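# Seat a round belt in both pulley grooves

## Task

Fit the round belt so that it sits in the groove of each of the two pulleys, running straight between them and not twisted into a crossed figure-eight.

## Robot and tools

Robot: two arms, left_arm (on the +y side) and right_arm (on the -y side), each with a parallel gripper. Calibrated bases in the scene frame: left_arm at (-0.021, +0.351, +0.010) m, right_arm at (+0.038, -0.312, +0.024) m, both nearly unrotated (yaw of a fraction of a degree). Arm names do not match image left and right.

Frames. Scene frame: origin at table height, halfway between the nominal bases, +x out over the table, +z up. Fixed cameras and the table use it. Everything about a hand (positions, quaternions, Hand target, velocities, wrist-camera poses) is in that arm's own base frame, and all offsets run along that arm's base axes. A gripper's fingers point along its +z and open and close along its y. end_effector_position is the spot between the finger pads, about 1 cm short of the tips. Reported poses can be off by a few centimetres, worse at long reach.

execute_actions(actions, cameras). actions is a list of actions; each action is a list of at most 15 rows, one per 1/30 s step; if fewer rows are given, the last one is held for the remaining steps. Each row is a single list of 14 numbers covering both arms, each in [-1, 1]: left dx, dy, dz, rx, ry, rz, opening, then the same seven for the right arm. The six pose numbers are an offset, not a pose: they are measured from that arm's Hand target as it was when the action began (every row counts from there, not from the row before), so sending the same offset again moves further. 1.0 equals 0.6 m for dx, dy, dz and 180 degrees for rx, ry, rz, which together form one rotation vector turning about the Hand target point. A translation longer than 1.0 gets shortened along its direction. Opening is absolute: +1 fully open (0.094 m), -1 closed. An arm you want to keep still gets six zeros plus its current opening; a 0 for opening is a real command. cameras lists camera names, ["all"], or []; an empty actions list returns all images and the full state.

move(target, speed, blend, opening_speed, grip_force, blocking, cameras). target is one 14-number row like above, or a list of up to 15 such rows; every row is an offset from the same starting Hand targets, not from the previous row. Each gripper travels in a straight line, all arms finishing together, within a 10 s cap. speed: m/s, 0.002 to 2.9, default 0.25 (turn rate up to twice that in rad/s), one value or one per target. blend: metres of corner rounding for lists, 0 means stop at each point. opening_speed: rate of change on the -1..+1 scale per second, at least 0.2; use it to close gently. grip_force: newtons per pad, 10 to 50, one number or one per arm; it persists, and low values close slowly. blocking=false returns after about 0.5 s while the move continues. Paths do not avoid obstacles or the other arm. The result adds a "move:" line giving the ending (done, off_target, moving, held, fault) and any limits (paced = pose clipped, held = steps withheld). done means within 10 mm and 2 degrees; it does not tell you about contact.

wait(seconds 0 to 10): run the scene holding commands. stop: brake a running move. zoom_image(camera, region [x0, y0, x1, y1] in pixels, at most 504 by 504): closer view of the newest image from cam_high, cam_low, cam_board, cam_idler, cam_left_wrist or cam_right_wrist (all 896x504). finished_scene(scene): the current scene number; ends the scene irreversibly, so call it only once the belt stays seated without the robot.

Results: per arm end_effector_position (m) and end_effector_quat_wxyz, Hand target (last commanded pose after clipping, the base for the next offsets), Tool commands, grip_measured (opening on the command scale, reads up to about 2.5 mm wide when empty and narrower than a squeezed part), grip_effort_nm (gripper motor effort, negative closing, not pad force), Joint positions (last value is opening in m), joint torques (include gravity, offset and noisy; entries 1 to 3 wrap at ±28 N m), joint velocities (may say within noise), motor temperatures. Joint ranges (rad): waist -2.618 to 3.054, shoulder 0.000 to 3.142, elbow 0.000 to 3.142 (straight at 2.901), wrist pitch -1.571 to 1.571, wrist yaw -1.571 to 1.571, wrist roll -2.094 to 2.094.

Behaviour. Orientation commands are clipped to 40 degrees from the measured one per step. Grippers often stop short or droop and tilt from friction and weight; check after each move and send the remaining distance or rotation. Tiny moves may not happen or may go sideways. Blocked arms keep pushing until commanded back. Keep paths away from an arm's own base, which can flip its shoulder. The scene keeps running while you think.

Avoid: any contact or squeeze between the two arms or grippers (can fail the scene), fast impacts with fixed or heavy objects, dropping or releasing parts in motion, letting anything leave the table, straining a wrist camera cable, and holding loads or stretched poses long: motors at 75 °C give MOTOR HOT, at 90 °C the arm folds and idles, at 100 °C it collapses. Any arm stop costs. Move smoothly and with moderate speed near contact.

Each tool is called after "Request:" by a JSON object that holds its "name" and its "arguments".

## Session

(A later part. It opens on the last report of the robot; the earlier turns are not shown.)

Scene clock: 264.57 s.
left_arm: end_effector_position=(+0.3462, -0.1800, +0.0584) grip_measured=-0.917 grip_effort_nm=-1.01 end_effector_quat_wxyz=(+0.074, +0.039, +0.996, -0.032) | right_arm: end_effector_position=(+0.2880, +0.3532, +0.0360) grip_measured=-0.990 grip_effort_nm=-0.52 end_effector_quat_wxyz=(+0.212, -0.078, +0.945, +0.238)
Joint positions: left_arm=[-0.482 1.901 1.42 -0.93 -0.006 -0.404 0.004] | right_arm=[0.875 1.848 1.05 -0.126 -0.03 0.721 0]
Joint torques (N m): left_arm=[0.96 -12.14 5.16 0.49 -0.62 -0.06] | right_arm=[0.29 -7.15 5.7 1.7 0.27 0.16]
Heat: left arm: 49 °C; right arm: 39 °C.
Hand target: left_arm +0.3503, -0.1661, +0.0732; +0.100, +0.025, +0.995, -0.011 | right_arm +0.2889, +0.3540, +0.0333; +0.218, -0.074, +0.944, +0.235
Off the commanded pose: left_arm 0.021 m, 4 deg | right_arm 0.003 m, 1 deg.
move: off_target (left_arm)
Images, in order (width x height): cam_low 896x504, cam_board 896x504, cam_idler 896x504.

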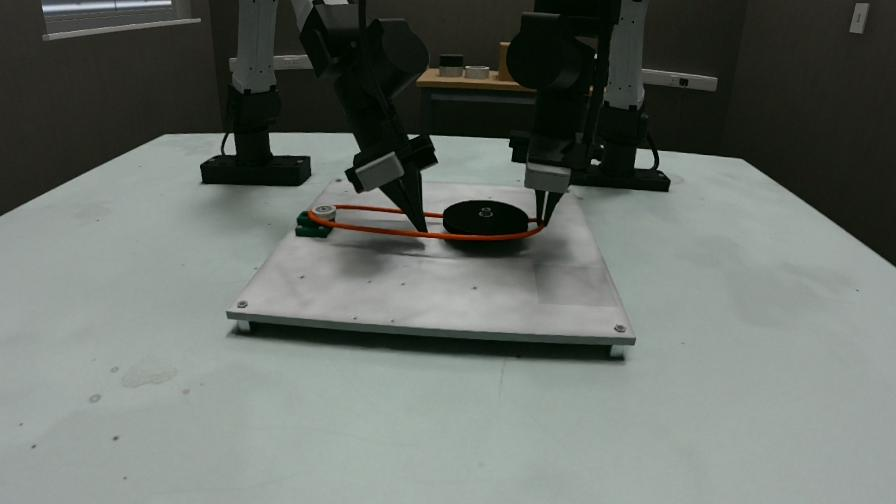

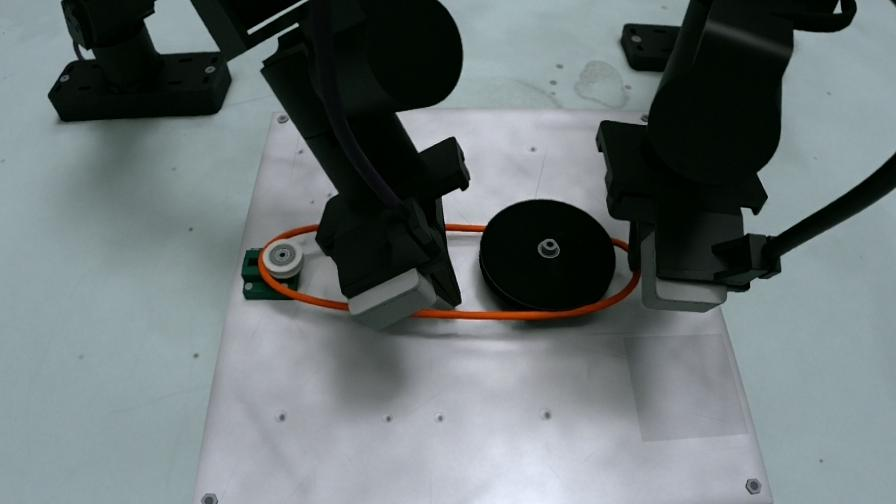

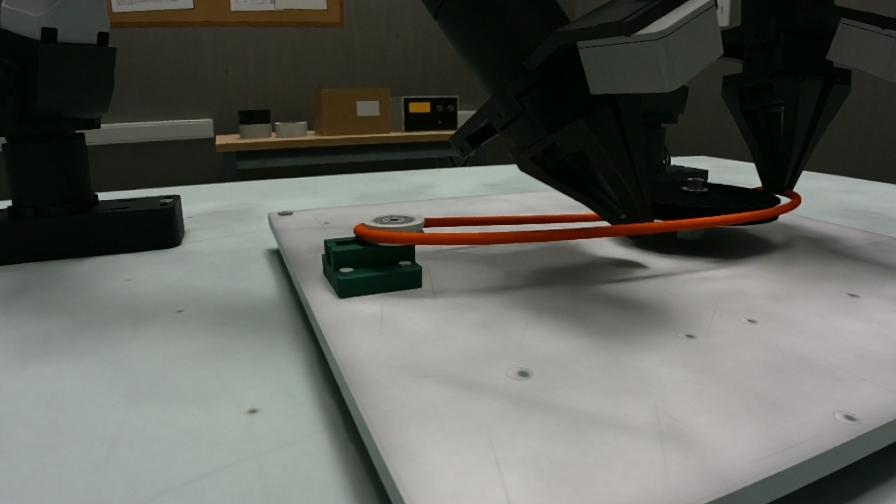

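Request:
{"name": "move", "arguments": {"target": [[-0.012,0.006,-0.004,0,0,0,-0.96,-0.13,0.01,0,0,0,0,-1]], "speed": 0.12, "cameras": ["cam_low","cam_board","cam_idler","cam_high"]}}

Request:
{"name": "zoom_image", "arguments": {"camera": "cam_idler", "region": [560, 120, 820, 320]}}

Request:
{"name": "zoom_image", "arguments": {"camera": "cam_board", "region": [420, 130, 680, 340]}}

Request:
{"name": "zoom_image", "arguments": {"camera": "cam_low", "region": [420, 170, 580, 260]}}

Scene clock: 266.77 s.
left_arm: end_effector_position=(+0.3431, -0.1783, +0.0574) grip_measured=-0.917 grip_effort_nm=-1.01 end_effector_quat_wxyz=(+0.082, +0.038, +0.995, -0.035) | right_arm: end_effector_position=(+0.2101, +0.3617, +0.0274) grip_measured=-0.990 grip_effort_nm=-0.52 end_effector_quat_wxyz=(+0.207, -0.080, +0.947, +0.232)
Joint positions: left_arm=[-0.482 1.873 1.376 -0.895 -0.006 -0.405 0.004] | right_arm=[1.083 1.75 0.894 -0.089 0.092 0.885 0]
Joint torques (N m): left_arm=[0.94 -11.92 5.01 0.37 -0.62 -0.04] | right_arm=[0.31 -8.58 5.01 1.64 0.34 0.12]
Heat: left arm: 49 °C; right arm: 39 °C.
Hand target: left_arm +0.3431, -0.1626, +0.0707; +0.100, +0.025, +0.995, -0.011 | right_arm +0.2108, +0.3600, +0.0331; +0.218, -0.074, +0.944, +0.235
Off the commanded pose: left_arm 0.021 m, 4 deg | right_arm 0.006 m, 1 deg.
move: off_target (left_arm)
Images, in order (width x height): cam_high 896x504, cam_low 896x504, cam_board 896x504, cam_idler 896x504.

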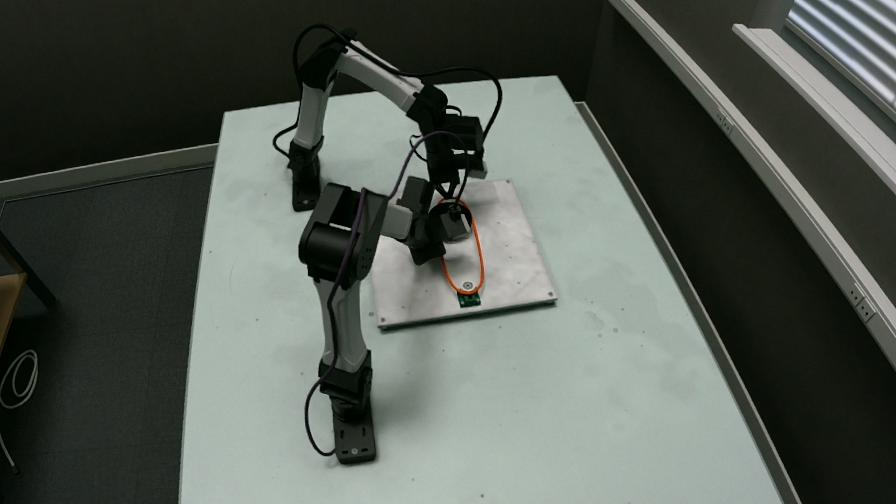

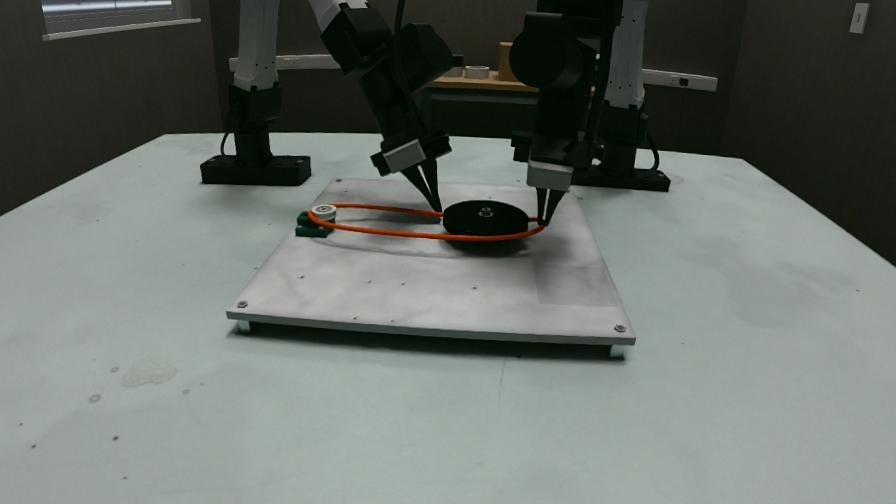

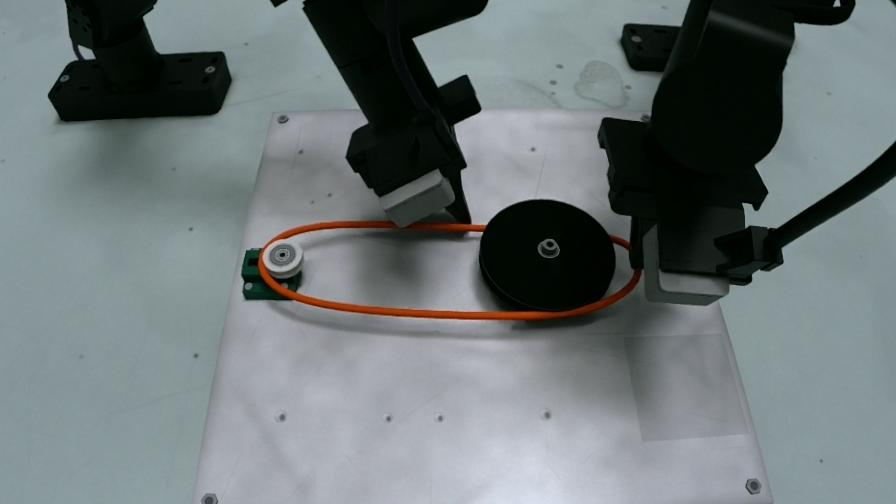

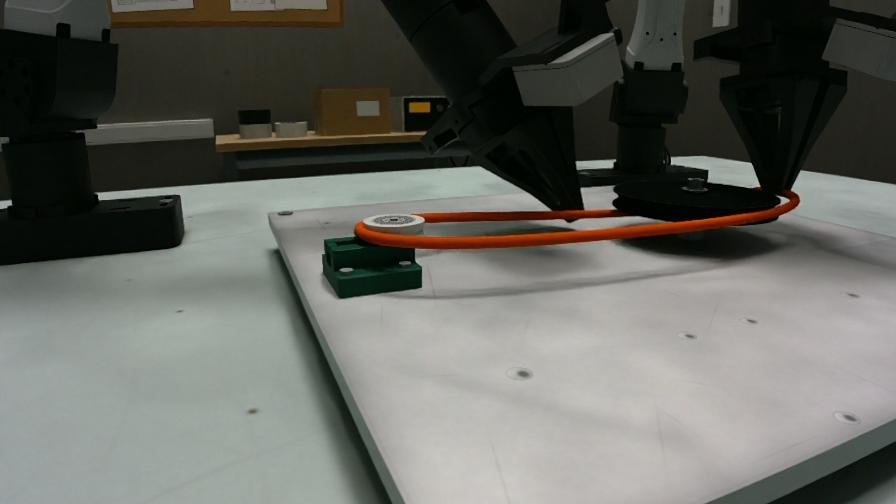

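Scaled by 1.938 from the camera's 896x504 image, which has a finer 1280x720 frame.

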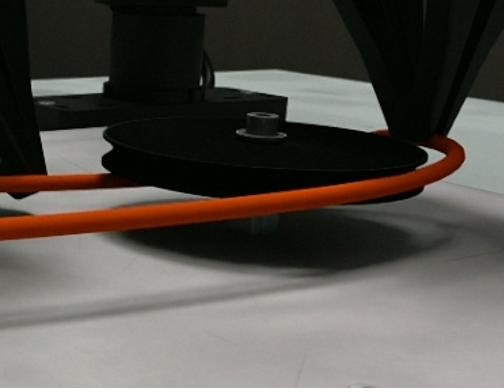

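Scaled by 1.938 from the camera's 896x504 image, which has a finer 1280x720 frame.

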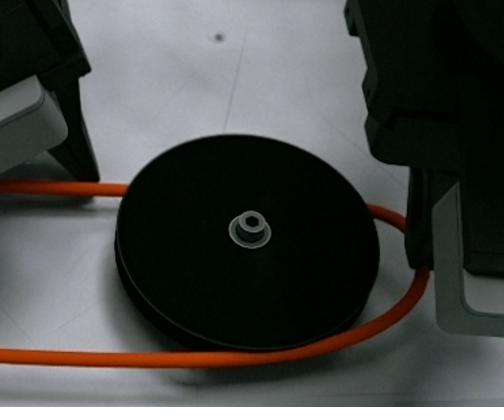

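Scaled by 3.150 from the camera's 896x504 image, which has a finer 1280x720 frame.

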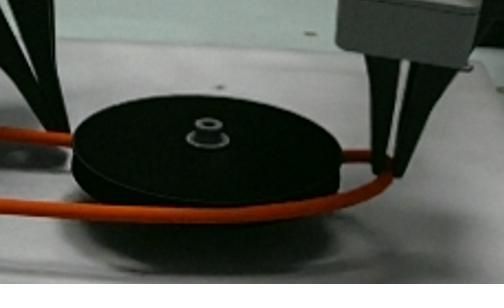

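Request:
{"name": "move", "arguments": {"target": [[0,0,0,0,0,0,-0.96,-0.06,0.01,0,0,0,0,-1],[0,0,0,0,0,0,-0.96,-0.06,0.015,0.022,0,0,0,-1]], "speed": 0.12, "cameras": ["cam_low","cam_board","cam_idler"]}}

Request:
{"name": "zoom_image", "arguments": {"camera": "cam_idler", "region": [560, 120, 820, 320]}}

Request:
{"name": "zoom_image", "arguments": {"camera": "cam_board", "region": [380, 130, 640, 340]}}

Request:
{"name": "zoom_image", "arguments": {"camera": "cam_low", "region": [420, 170, 580, 260]}}

Scene clock: 269.40 s.
left_arm: end_effector_position=(+0.3431, -0.1783, +0.0574) grip_measured=-0.917 grip_effort_nm=-1.01 end_effector_quat_wxyz=(+0.082, +0.038, +0.995, -0.035) | right_arm: end_effector_position=(+0.1713, +0.3611, +0.0292) grip_measured=-0.990 grip_effort_nm=-0.52 end_effector_quat_wxyz=(+0.203, -0.080, +0.951, +0.220)
Joint positions: left_arm=[-0.482 1.873 1.376 -0.895 -0.006 -0.405 0.004] | right_arm=[1.198 1.698 0.861 -0.144 0.163 0.981 0]
Joint torques (N m): left_arm=[0.94 -11.92 5.01 0.36 -0.61 -0.04] | right_arm=[0.66 -8.35 7.92 1.37 0.41 0.17]
Heat: left arm: 49 °C; right arm: 39 °C.
Hand target: left_arm +0.3431, -0.1626, +0.0707; +0.100, +0.025, +0.995, -0.011 | right_arm +0.1749, +0.3690, +0.0465; +0.218, -0.074, +0.944, +0.235
Off the commanded pose: left_arm 0.021 m, 4 deg | right_arm 0.019 m, 3 deg.
move: off_target (left_arm, right_arm)
Images, in order (width x height): cam_low 896x504, cam_board 896x504, cam_idler 896x504.

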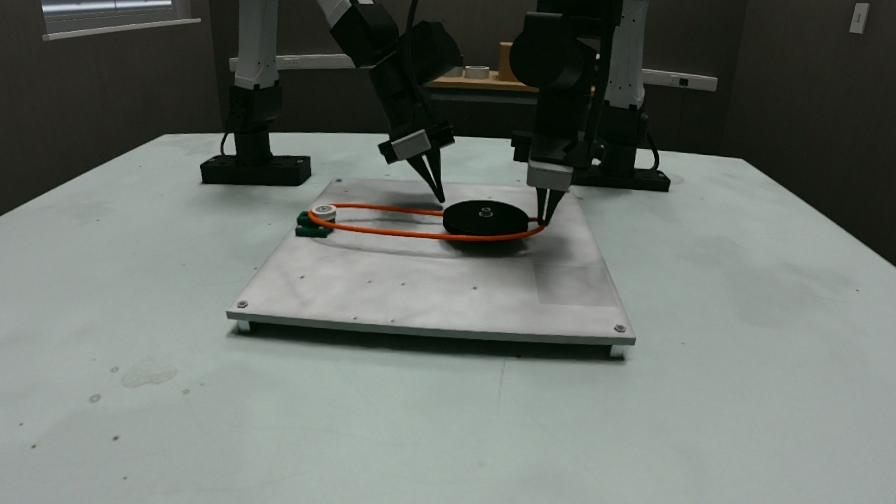

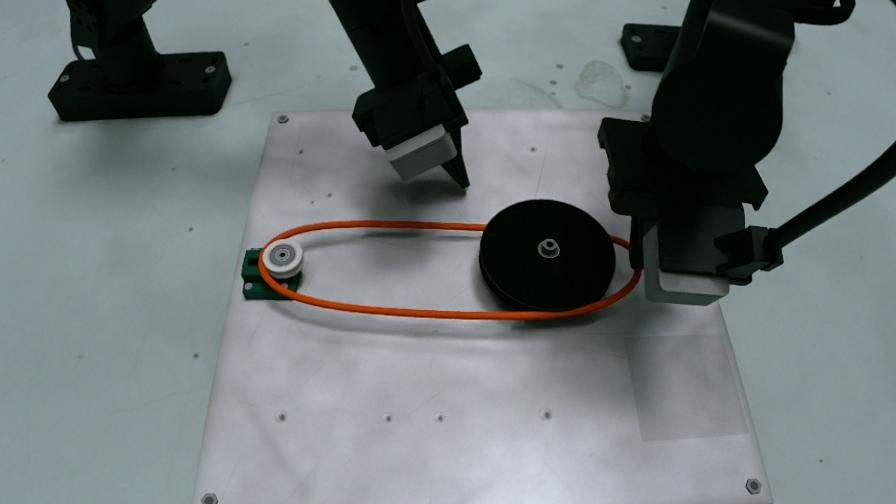

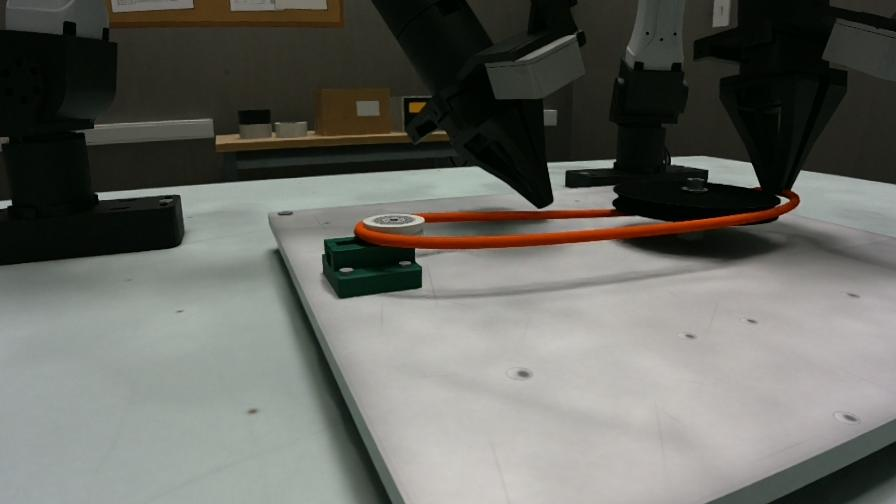

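Scaled by 1.938 from the camera's 896x504 image, which has a finer 1280x720 frame.

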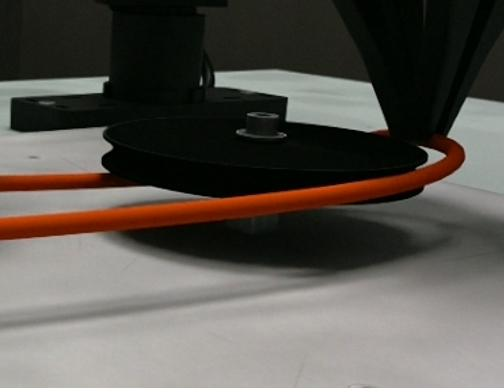

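Scaled by 1.938 from the camera's 896x504 image, which has a finer 1280x720 frame.

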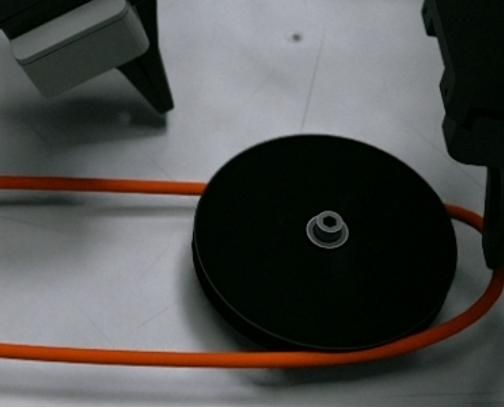

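Scaled by 3.150 from the camera's 896x504 image, which has a finer 1280x720 frame.

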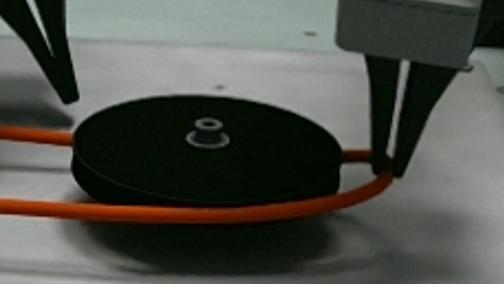

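Request:
{"name": "move", "arguments": {"target": [[0,0,0,0,0,0,-0.96,0,-0.02,0.1,0,0,0,-1],[0,0,0,0,0,0,-0.96,0.2,-0.02,0.12,0,0.16,0,-1],[0,0,0,0,0,0,-0.96,0.21,-0.015,-0.01,0,0.16,0,-1]], "speed": 0.2, "cameras": ["cam_low","cam_board","cam_idler"]}}

Scene clock: 275.83 s.
left_arm: end_effector_position=(+0.3431, -0.1783, +0.0574) grip_measured=-0.917 grip_effort_nm=-1.01 end_effector_quat_wxyz=(+0.082, +0.038, +0.995, -0.035) | right_arm: end_effector_position=(+0.2994, +0.3587, +0.0424) grip_measured=-0.990 grip_effort_nm=-0.52 end_effector_quat_wxyz=(-0.024, -0.011, +0.971, +0.239)
Joint positions: left_arm=[-0.482 1.873 1.376 -0.895 -0.006 -0.405 0.004] | right_arm=[0.734 2.096 1.555 -0.73 -0.388 0.771 0]
Joint torques (N m): left_arm=[0.92 -11.92 5.01 0.36 -0.62 -0.04] | right_arm=[-0.53 -9.33 5.75 1.18 -0.3 0]
Motor temperatures (°C): left_arm=[27 51 34 33 26 25 30] | right_arm=[26 39 36 32 24 27 27]
Heat: left arm: 51 °C; right arm: 39 °C.
Hand target: left_arm +0.3431, -0.1626, +0.0707; +0.100, +0.025, +0.995, -0.011 | right_arm +0.3009, +0.3600, +0.0404; -0.024, -0.013, +0.969, +0.246
Off the commanded pose: left_arm 0.021 m, 4 deg | right_arm 0.003 m, 1 deg.
move: off_target (left_arm)
Images, in order (width x height): cam_low 896x504, cam_board 896x504, cam_idler 896x504.

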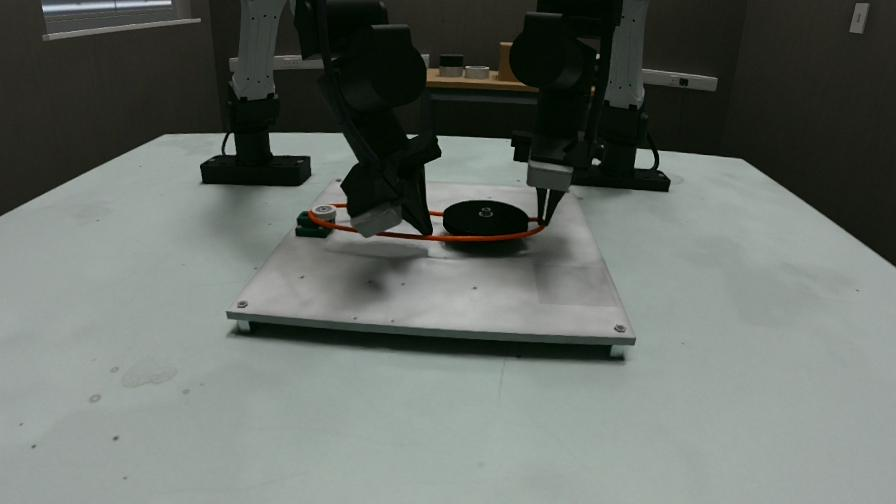

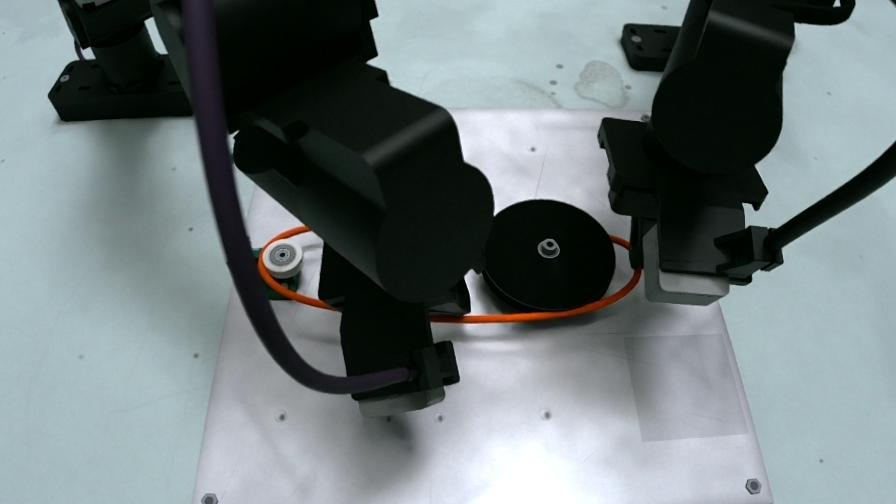

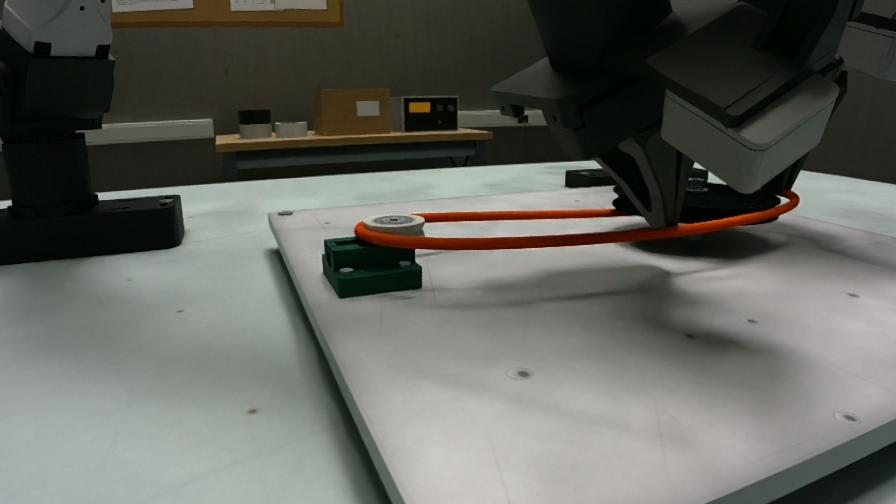

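Request:
{"name": "move", "arguments": {"target": [[0,0,0,0,0,0,-0.96,-0.01,0,-0.025,0,0,0,-1],[0,0,0,0,0,0,-0.96,-0.15,0.01,-0.025,0,0,0,-1]], "speed": 0.12, "cameras": ["cam_low","cam_board","cam_idler"]}}

Request:
{"name": "zoom_image", "arguments": {"camera": "cam_idler", "region": [560, 120, 820, 320]}}

Request:
{"name": "zoom_image", "arguments": {"camera": "cam_board", "region": [380, 130, 640, 340]}}

Request:
{"name": "zoom_image", "arguments": {"camera": "cam_low", "region": [420, 170, 580, 260]}}

Scene clock: 278.77 s.
left_arm: end_effector_position=(+0.3434, -0.1795, +0.0576) grip_measured=-0.917 grip_effort_nm=-1.01 end_effector_quat_wxyz=(+0.083, +0.039, +0.995, -0.036) | right_arm: end_effector_position=(+0.2160, +0.3677, +0.0214) grip_measured=-0.990 grip_effort_nm=-0.52 end_effector_quat_wxyz=(-0.026, -0.014, +0.969, +0.245)
Joint positions: left_arm=[-0.484 1.873 1.376 -0.892 -0.006 -0.405 0.004] | right_arm=[0.901 1.934 1.211 -0.481 -0.346 0.937 0]
Joint torques (N m): left_arm=[1.1 -11.92 5.01 0.34 -0.62 -0.04] | right_arm=[0.61 -10.22 4.71 1.01 -0.09 0.23]
Heat: left arm: 51 °C; right arm: 40 °C.
Hand target: left_arm +0.3430, -0.1626, +0.0707; +0.100, +0.025, +0.995, -0.010 | right_arm +0.2108, +0.3660, +0.0254; -0.024, -0.013, +0.969, +0.246
Off the commanded pose: left_arm 0.021 m, 4 deg | right_arm 0.007 m, 0 deg.
move: off_target (left_arm)
Images, in order (width x height): cam_low 896x504, cam_board 896x504, cam_idler 896x504.

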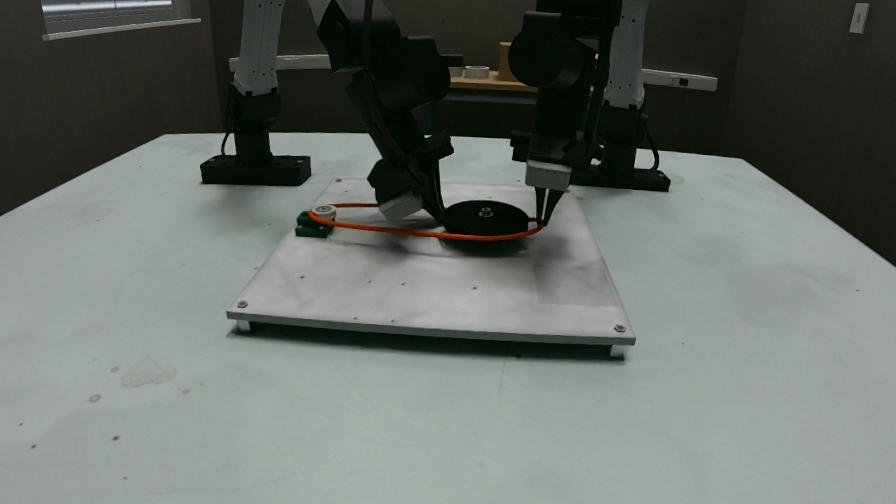

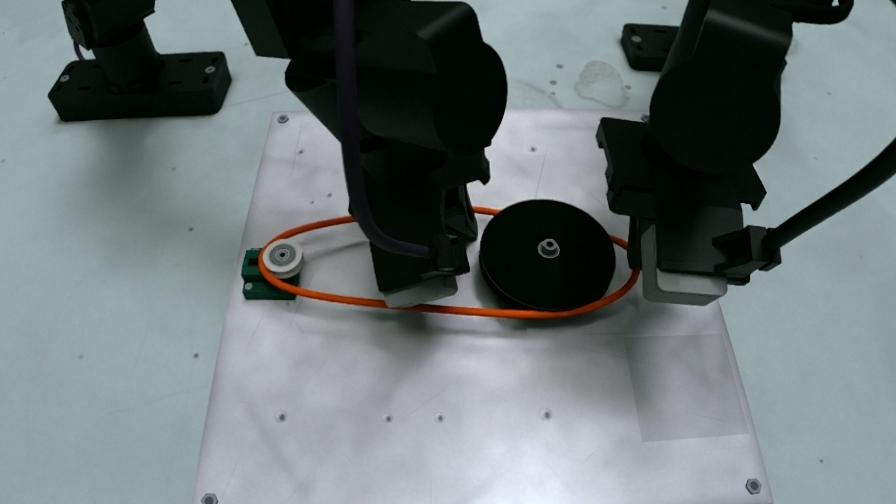

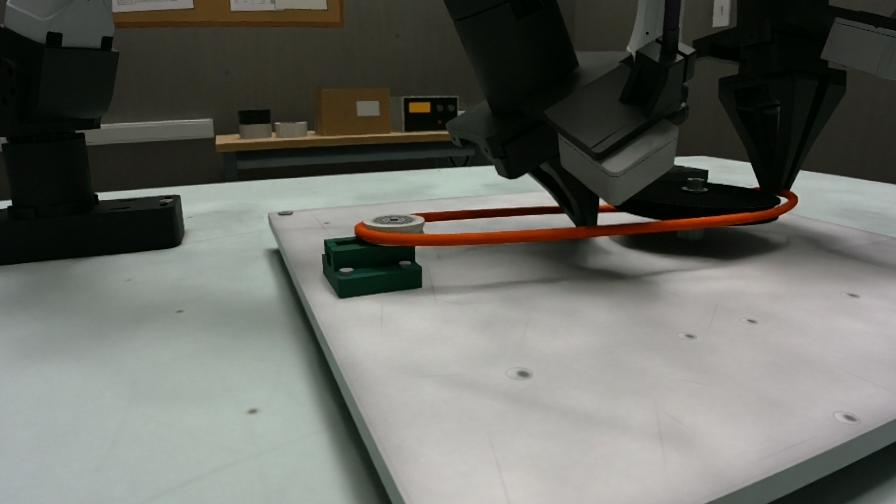

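Scaled by 1.938 from the camera's 896x504 image, which has a finer 1280x720 frame.

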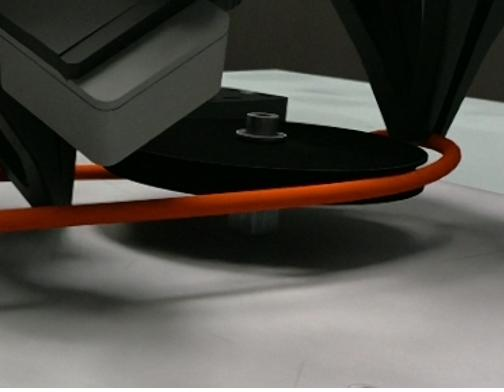

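Scaled by 1.938 from the camera's 896x504 image, which has a finer 1280x720 frame.

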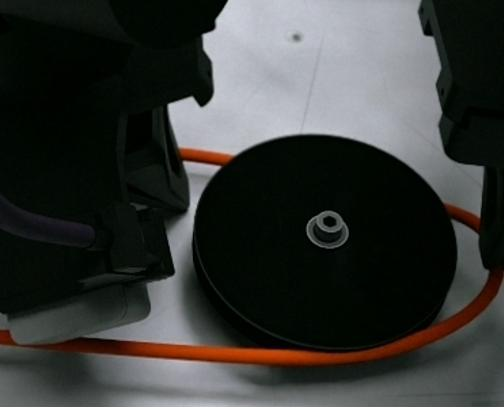

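Scaled by 3.150 from the camera's 896x504 image, which has a finer 1280x720 frame.

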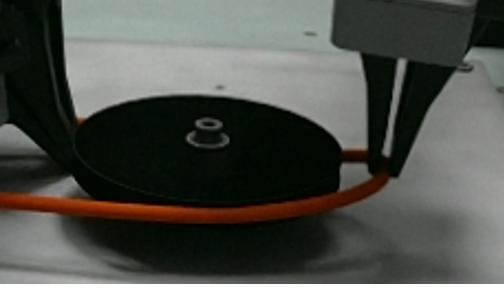

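Request:
{"name": "move", "arguments": {"target": [[0,0,0,0,0,0,-0.96,-0.05,0.012,0.01,0,0,0,-1]], "speed": 0.1, "cameras": ["cam_low","cam_board","cam_idler","cam_high"]}}

Request:
{"name": "zoom_image", "arguments": {"camera": "cam_high", "region": [390, 180, 520, 310]}}

Request:
{"name": "zoom_image", "arguments": {"camera": "cam_board", "region": [380, 130, 640, 340]}}

Request:
{"name": "zoom_image", "arguments": {"camera": "cam_low", "region": [420, 170, 580, 260]}}

Scene clock: 280.70 s.
left_arm: end_effector_position=(+0.3434, -0.1827, +0.0579) grip_measured=-0.917 grip_effort_nm=-1.01 end_effector_quat_wxyz=(+0.085, +0.042, +0.995, -0.041) | right_arm: end_effector_position=(+0.1992, +0.3728, +0.0270) grip_measured=-0.990 grip_effort_nm=-0.52 end_effector_quat_wxyz=(-0.004, -0.004, +0.970, +0.241)
Joint positions: left_arm=[-0.489 1.873 1.376 -0.886 0.001 -0.405 0.004] | right_arm=[0.967 1.881 1.163 -0.446 -0.278 1.015 0]
Joint torques (N m): left_arm=[1.51 -11.92 5.03 0.29 -0.69 -0.04] | right_arm=[1.89 -10.11 4.6 0.95 -0.4 0.17]
Heat: left arm: 51 °C; right arm: 40 °C.
Hand target: left_arm +0.3431, -0.1625, +0.0707; +0.100, +0.025, +0.995, -0.010 | right_arm +0.1809, +0.3732, +0.0313; -0.024, -0.013, +0.969, +0.246
Off the commanded pose: left_arm 0.024 m, 4 deg | right_arm 0.019 m, 3 deg.
move: off_target (left_arm, right_arm)
Images, in order (width x height): cam_high 896x504, cam_low 896x504, cam_board 896x504, cam_idler 896x504.

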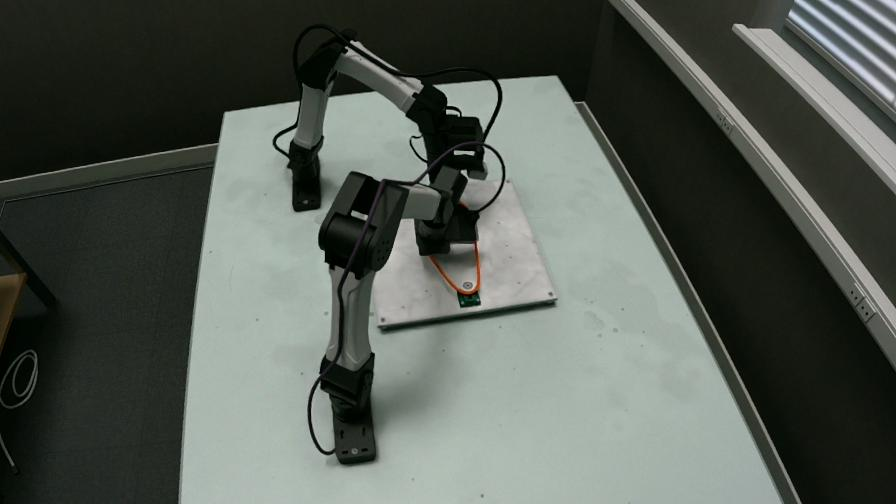

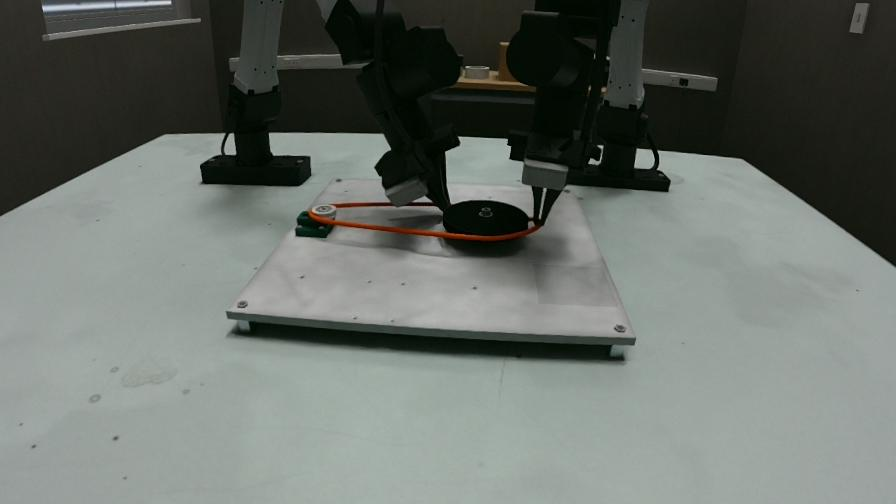

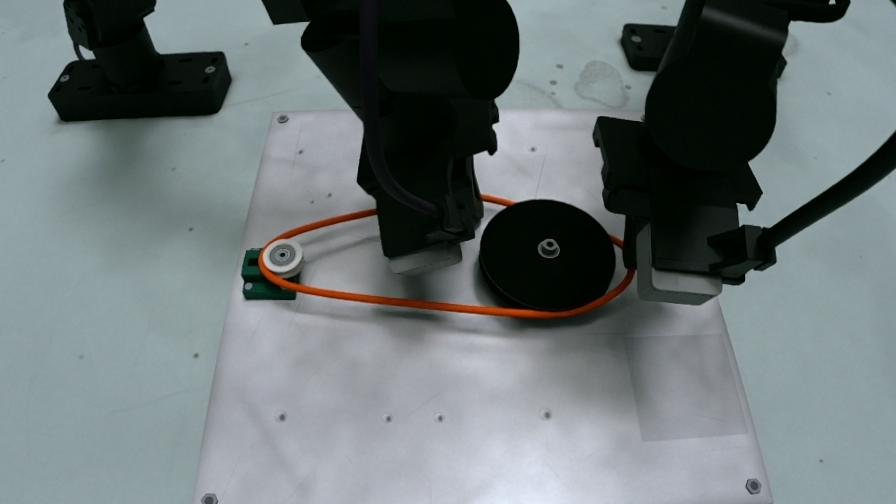

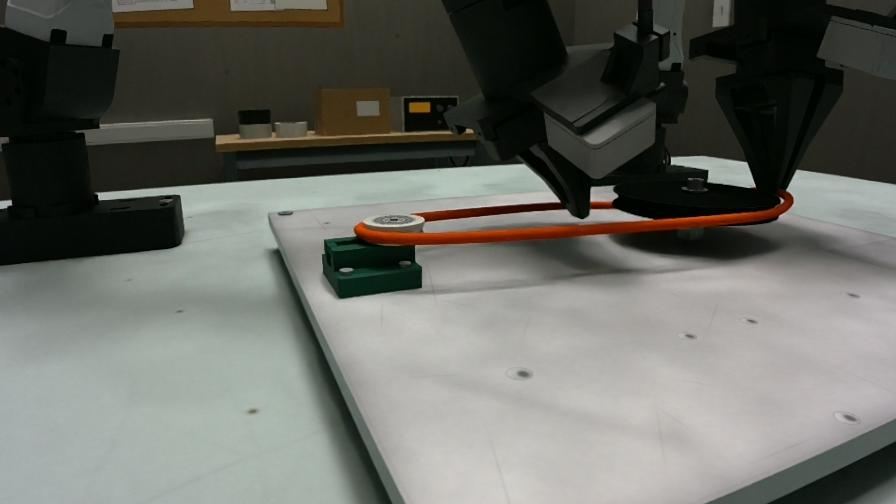

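Scaled by 3.877 from the camera's 896x504 image, which has a finer 1280x720 frame.

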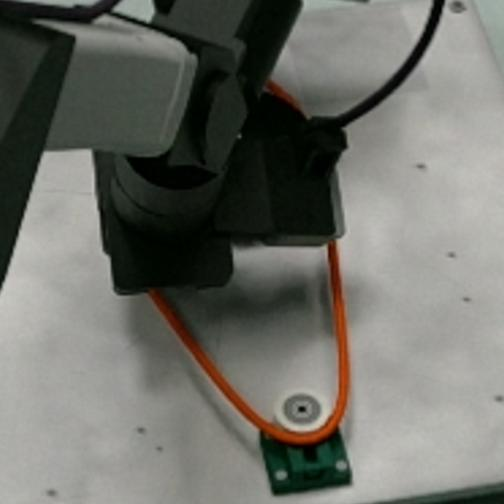

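Scaled by 1.938 from the camera's 896x504 image, which has a finer 1280x720 frame.

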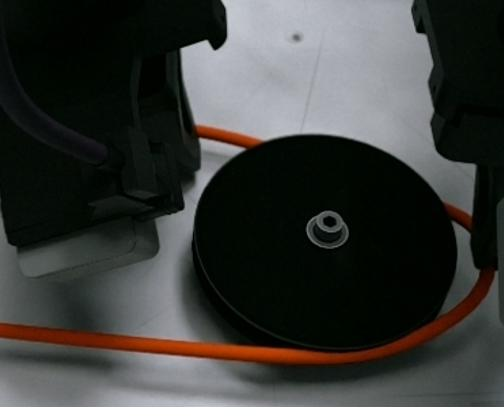

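Scaled by 3.150 from the camera's 896x504 image, which has a finer 1280x720 frame.

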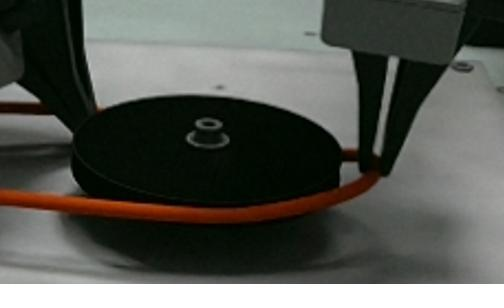

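Request:
{"name": "move", "arguments": {"target": [[0,0,0,0,0,0,-0.96,0.06,-0.01,0.005,0,0,0,-1]], "speed": 0.08, "cameras": ["cam_low","cam_board","cam_idler"]}}

Request:
{"name": "zoom_image", "arguments": {"camera": "cam_board", "region": [380, 130, 640, 340]}}

Request:
{"name": "zoom_image", "arguments": {"camera": "cam_low", "region": [420, 170, 580, 260]}}

Request:
{"name": "zoom_image", "arguments": {"camera": "cam_idler", "region": [560, 120, 820, 320]}}

Scene clock: 282.93 s.
left_arm: end_effector_position=(+0.3429, -0.1811, +0.0576) grip_measured=-0.917 grip_effort_nm=-1.01 end_effector_quat_wxyz=(+0.084, +0.041, +0.995, -0.037) | right_arm: end_effector_position=(+0.2143, +0.3630, +0.0323) grip_measured=-0.990 grip_effort_nm=-0.52 end_effector_quat_wxyz=(-0.020, -0.010, +0.970, +0.242)
Joint positions: left_arm=[-0.489 1.873 1.376 -0.891 -0.006 -0.405 0.004] | right_arm=[0.903 1.894 1.207 -0.513 -0.331 0.945 0]
Joint torques (N m): left_arm=[1.51 -11.92 5 0.33 -0.62 -0.05] | right_arm=[-0.59 -6.72 8.1 0.93 -0.27 0.02]
Heat: left arm: 52 °C; right arm: 40 °C.
Hand target: left_arm +0.3431, -0.1625, +0.0707; +0.100, +0.025, +0.995, -0.011 | right_arm +0.2168, +0.3673, +0.0345; -0.024, -0.014, +0.969, +0.246
Off the commanded pose: left_arm 0.023 m, 4 deg | right_arm 0.005 m, 1 deg.
move: off_target (left_arm)
Images, in order (width x height): cam_low 896x504, cam_board 896x504, cam_idler 896x504.

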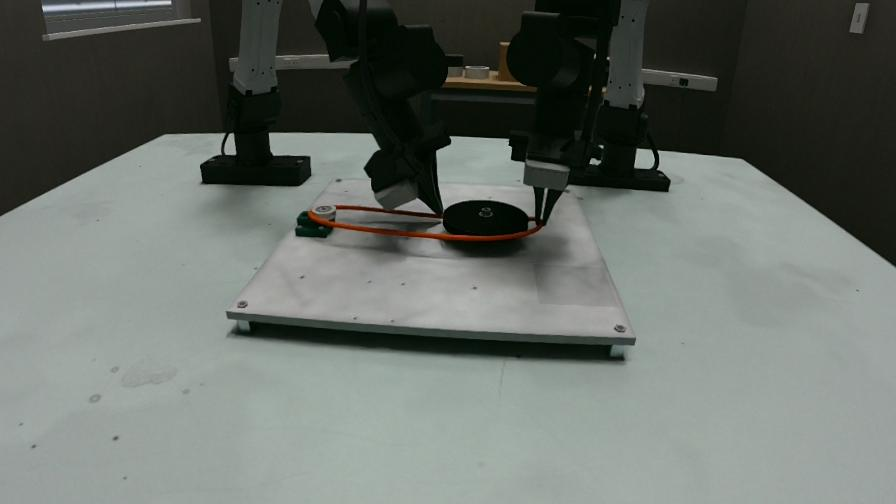

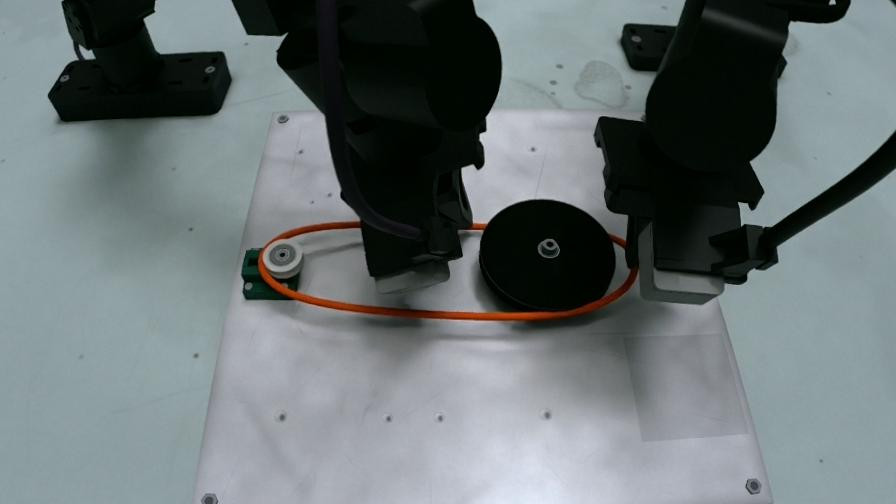

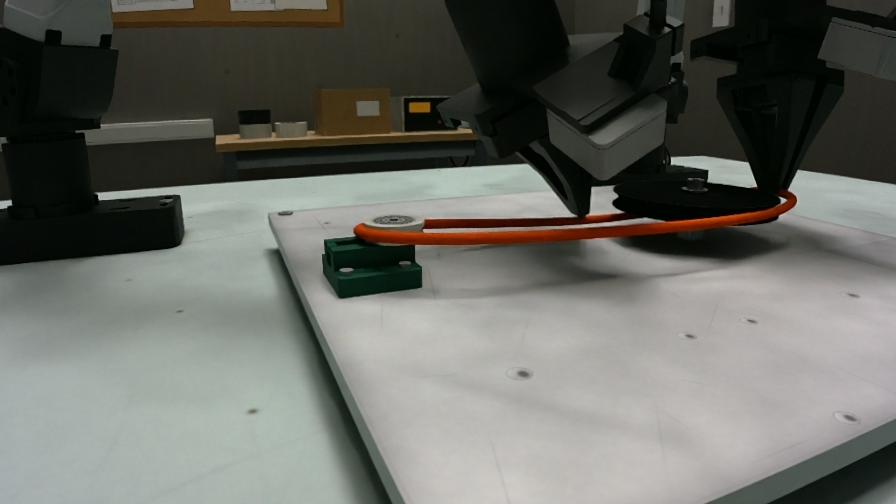

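Scaled by 1.938 from the camera's 896x504 image, which has a finer 1280x720 frame.

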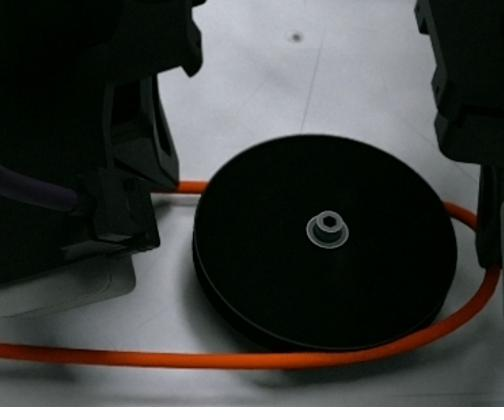

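Scaled by 3.150 from the camera's 896x504 image, which has a finer 1280x720 frame.

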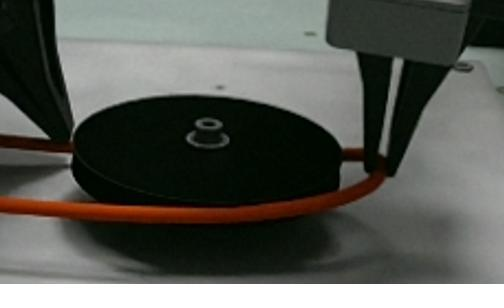

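Scaled by 1.938 from the camera's 896x504 image, which has a finer 1280x720 frame.

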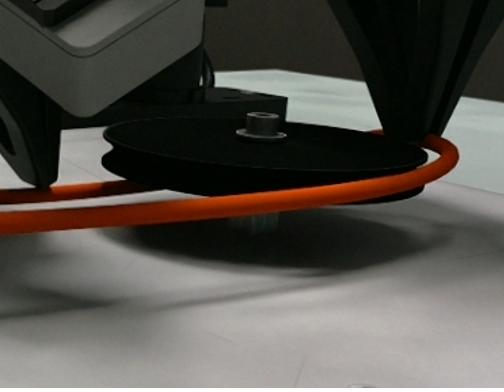

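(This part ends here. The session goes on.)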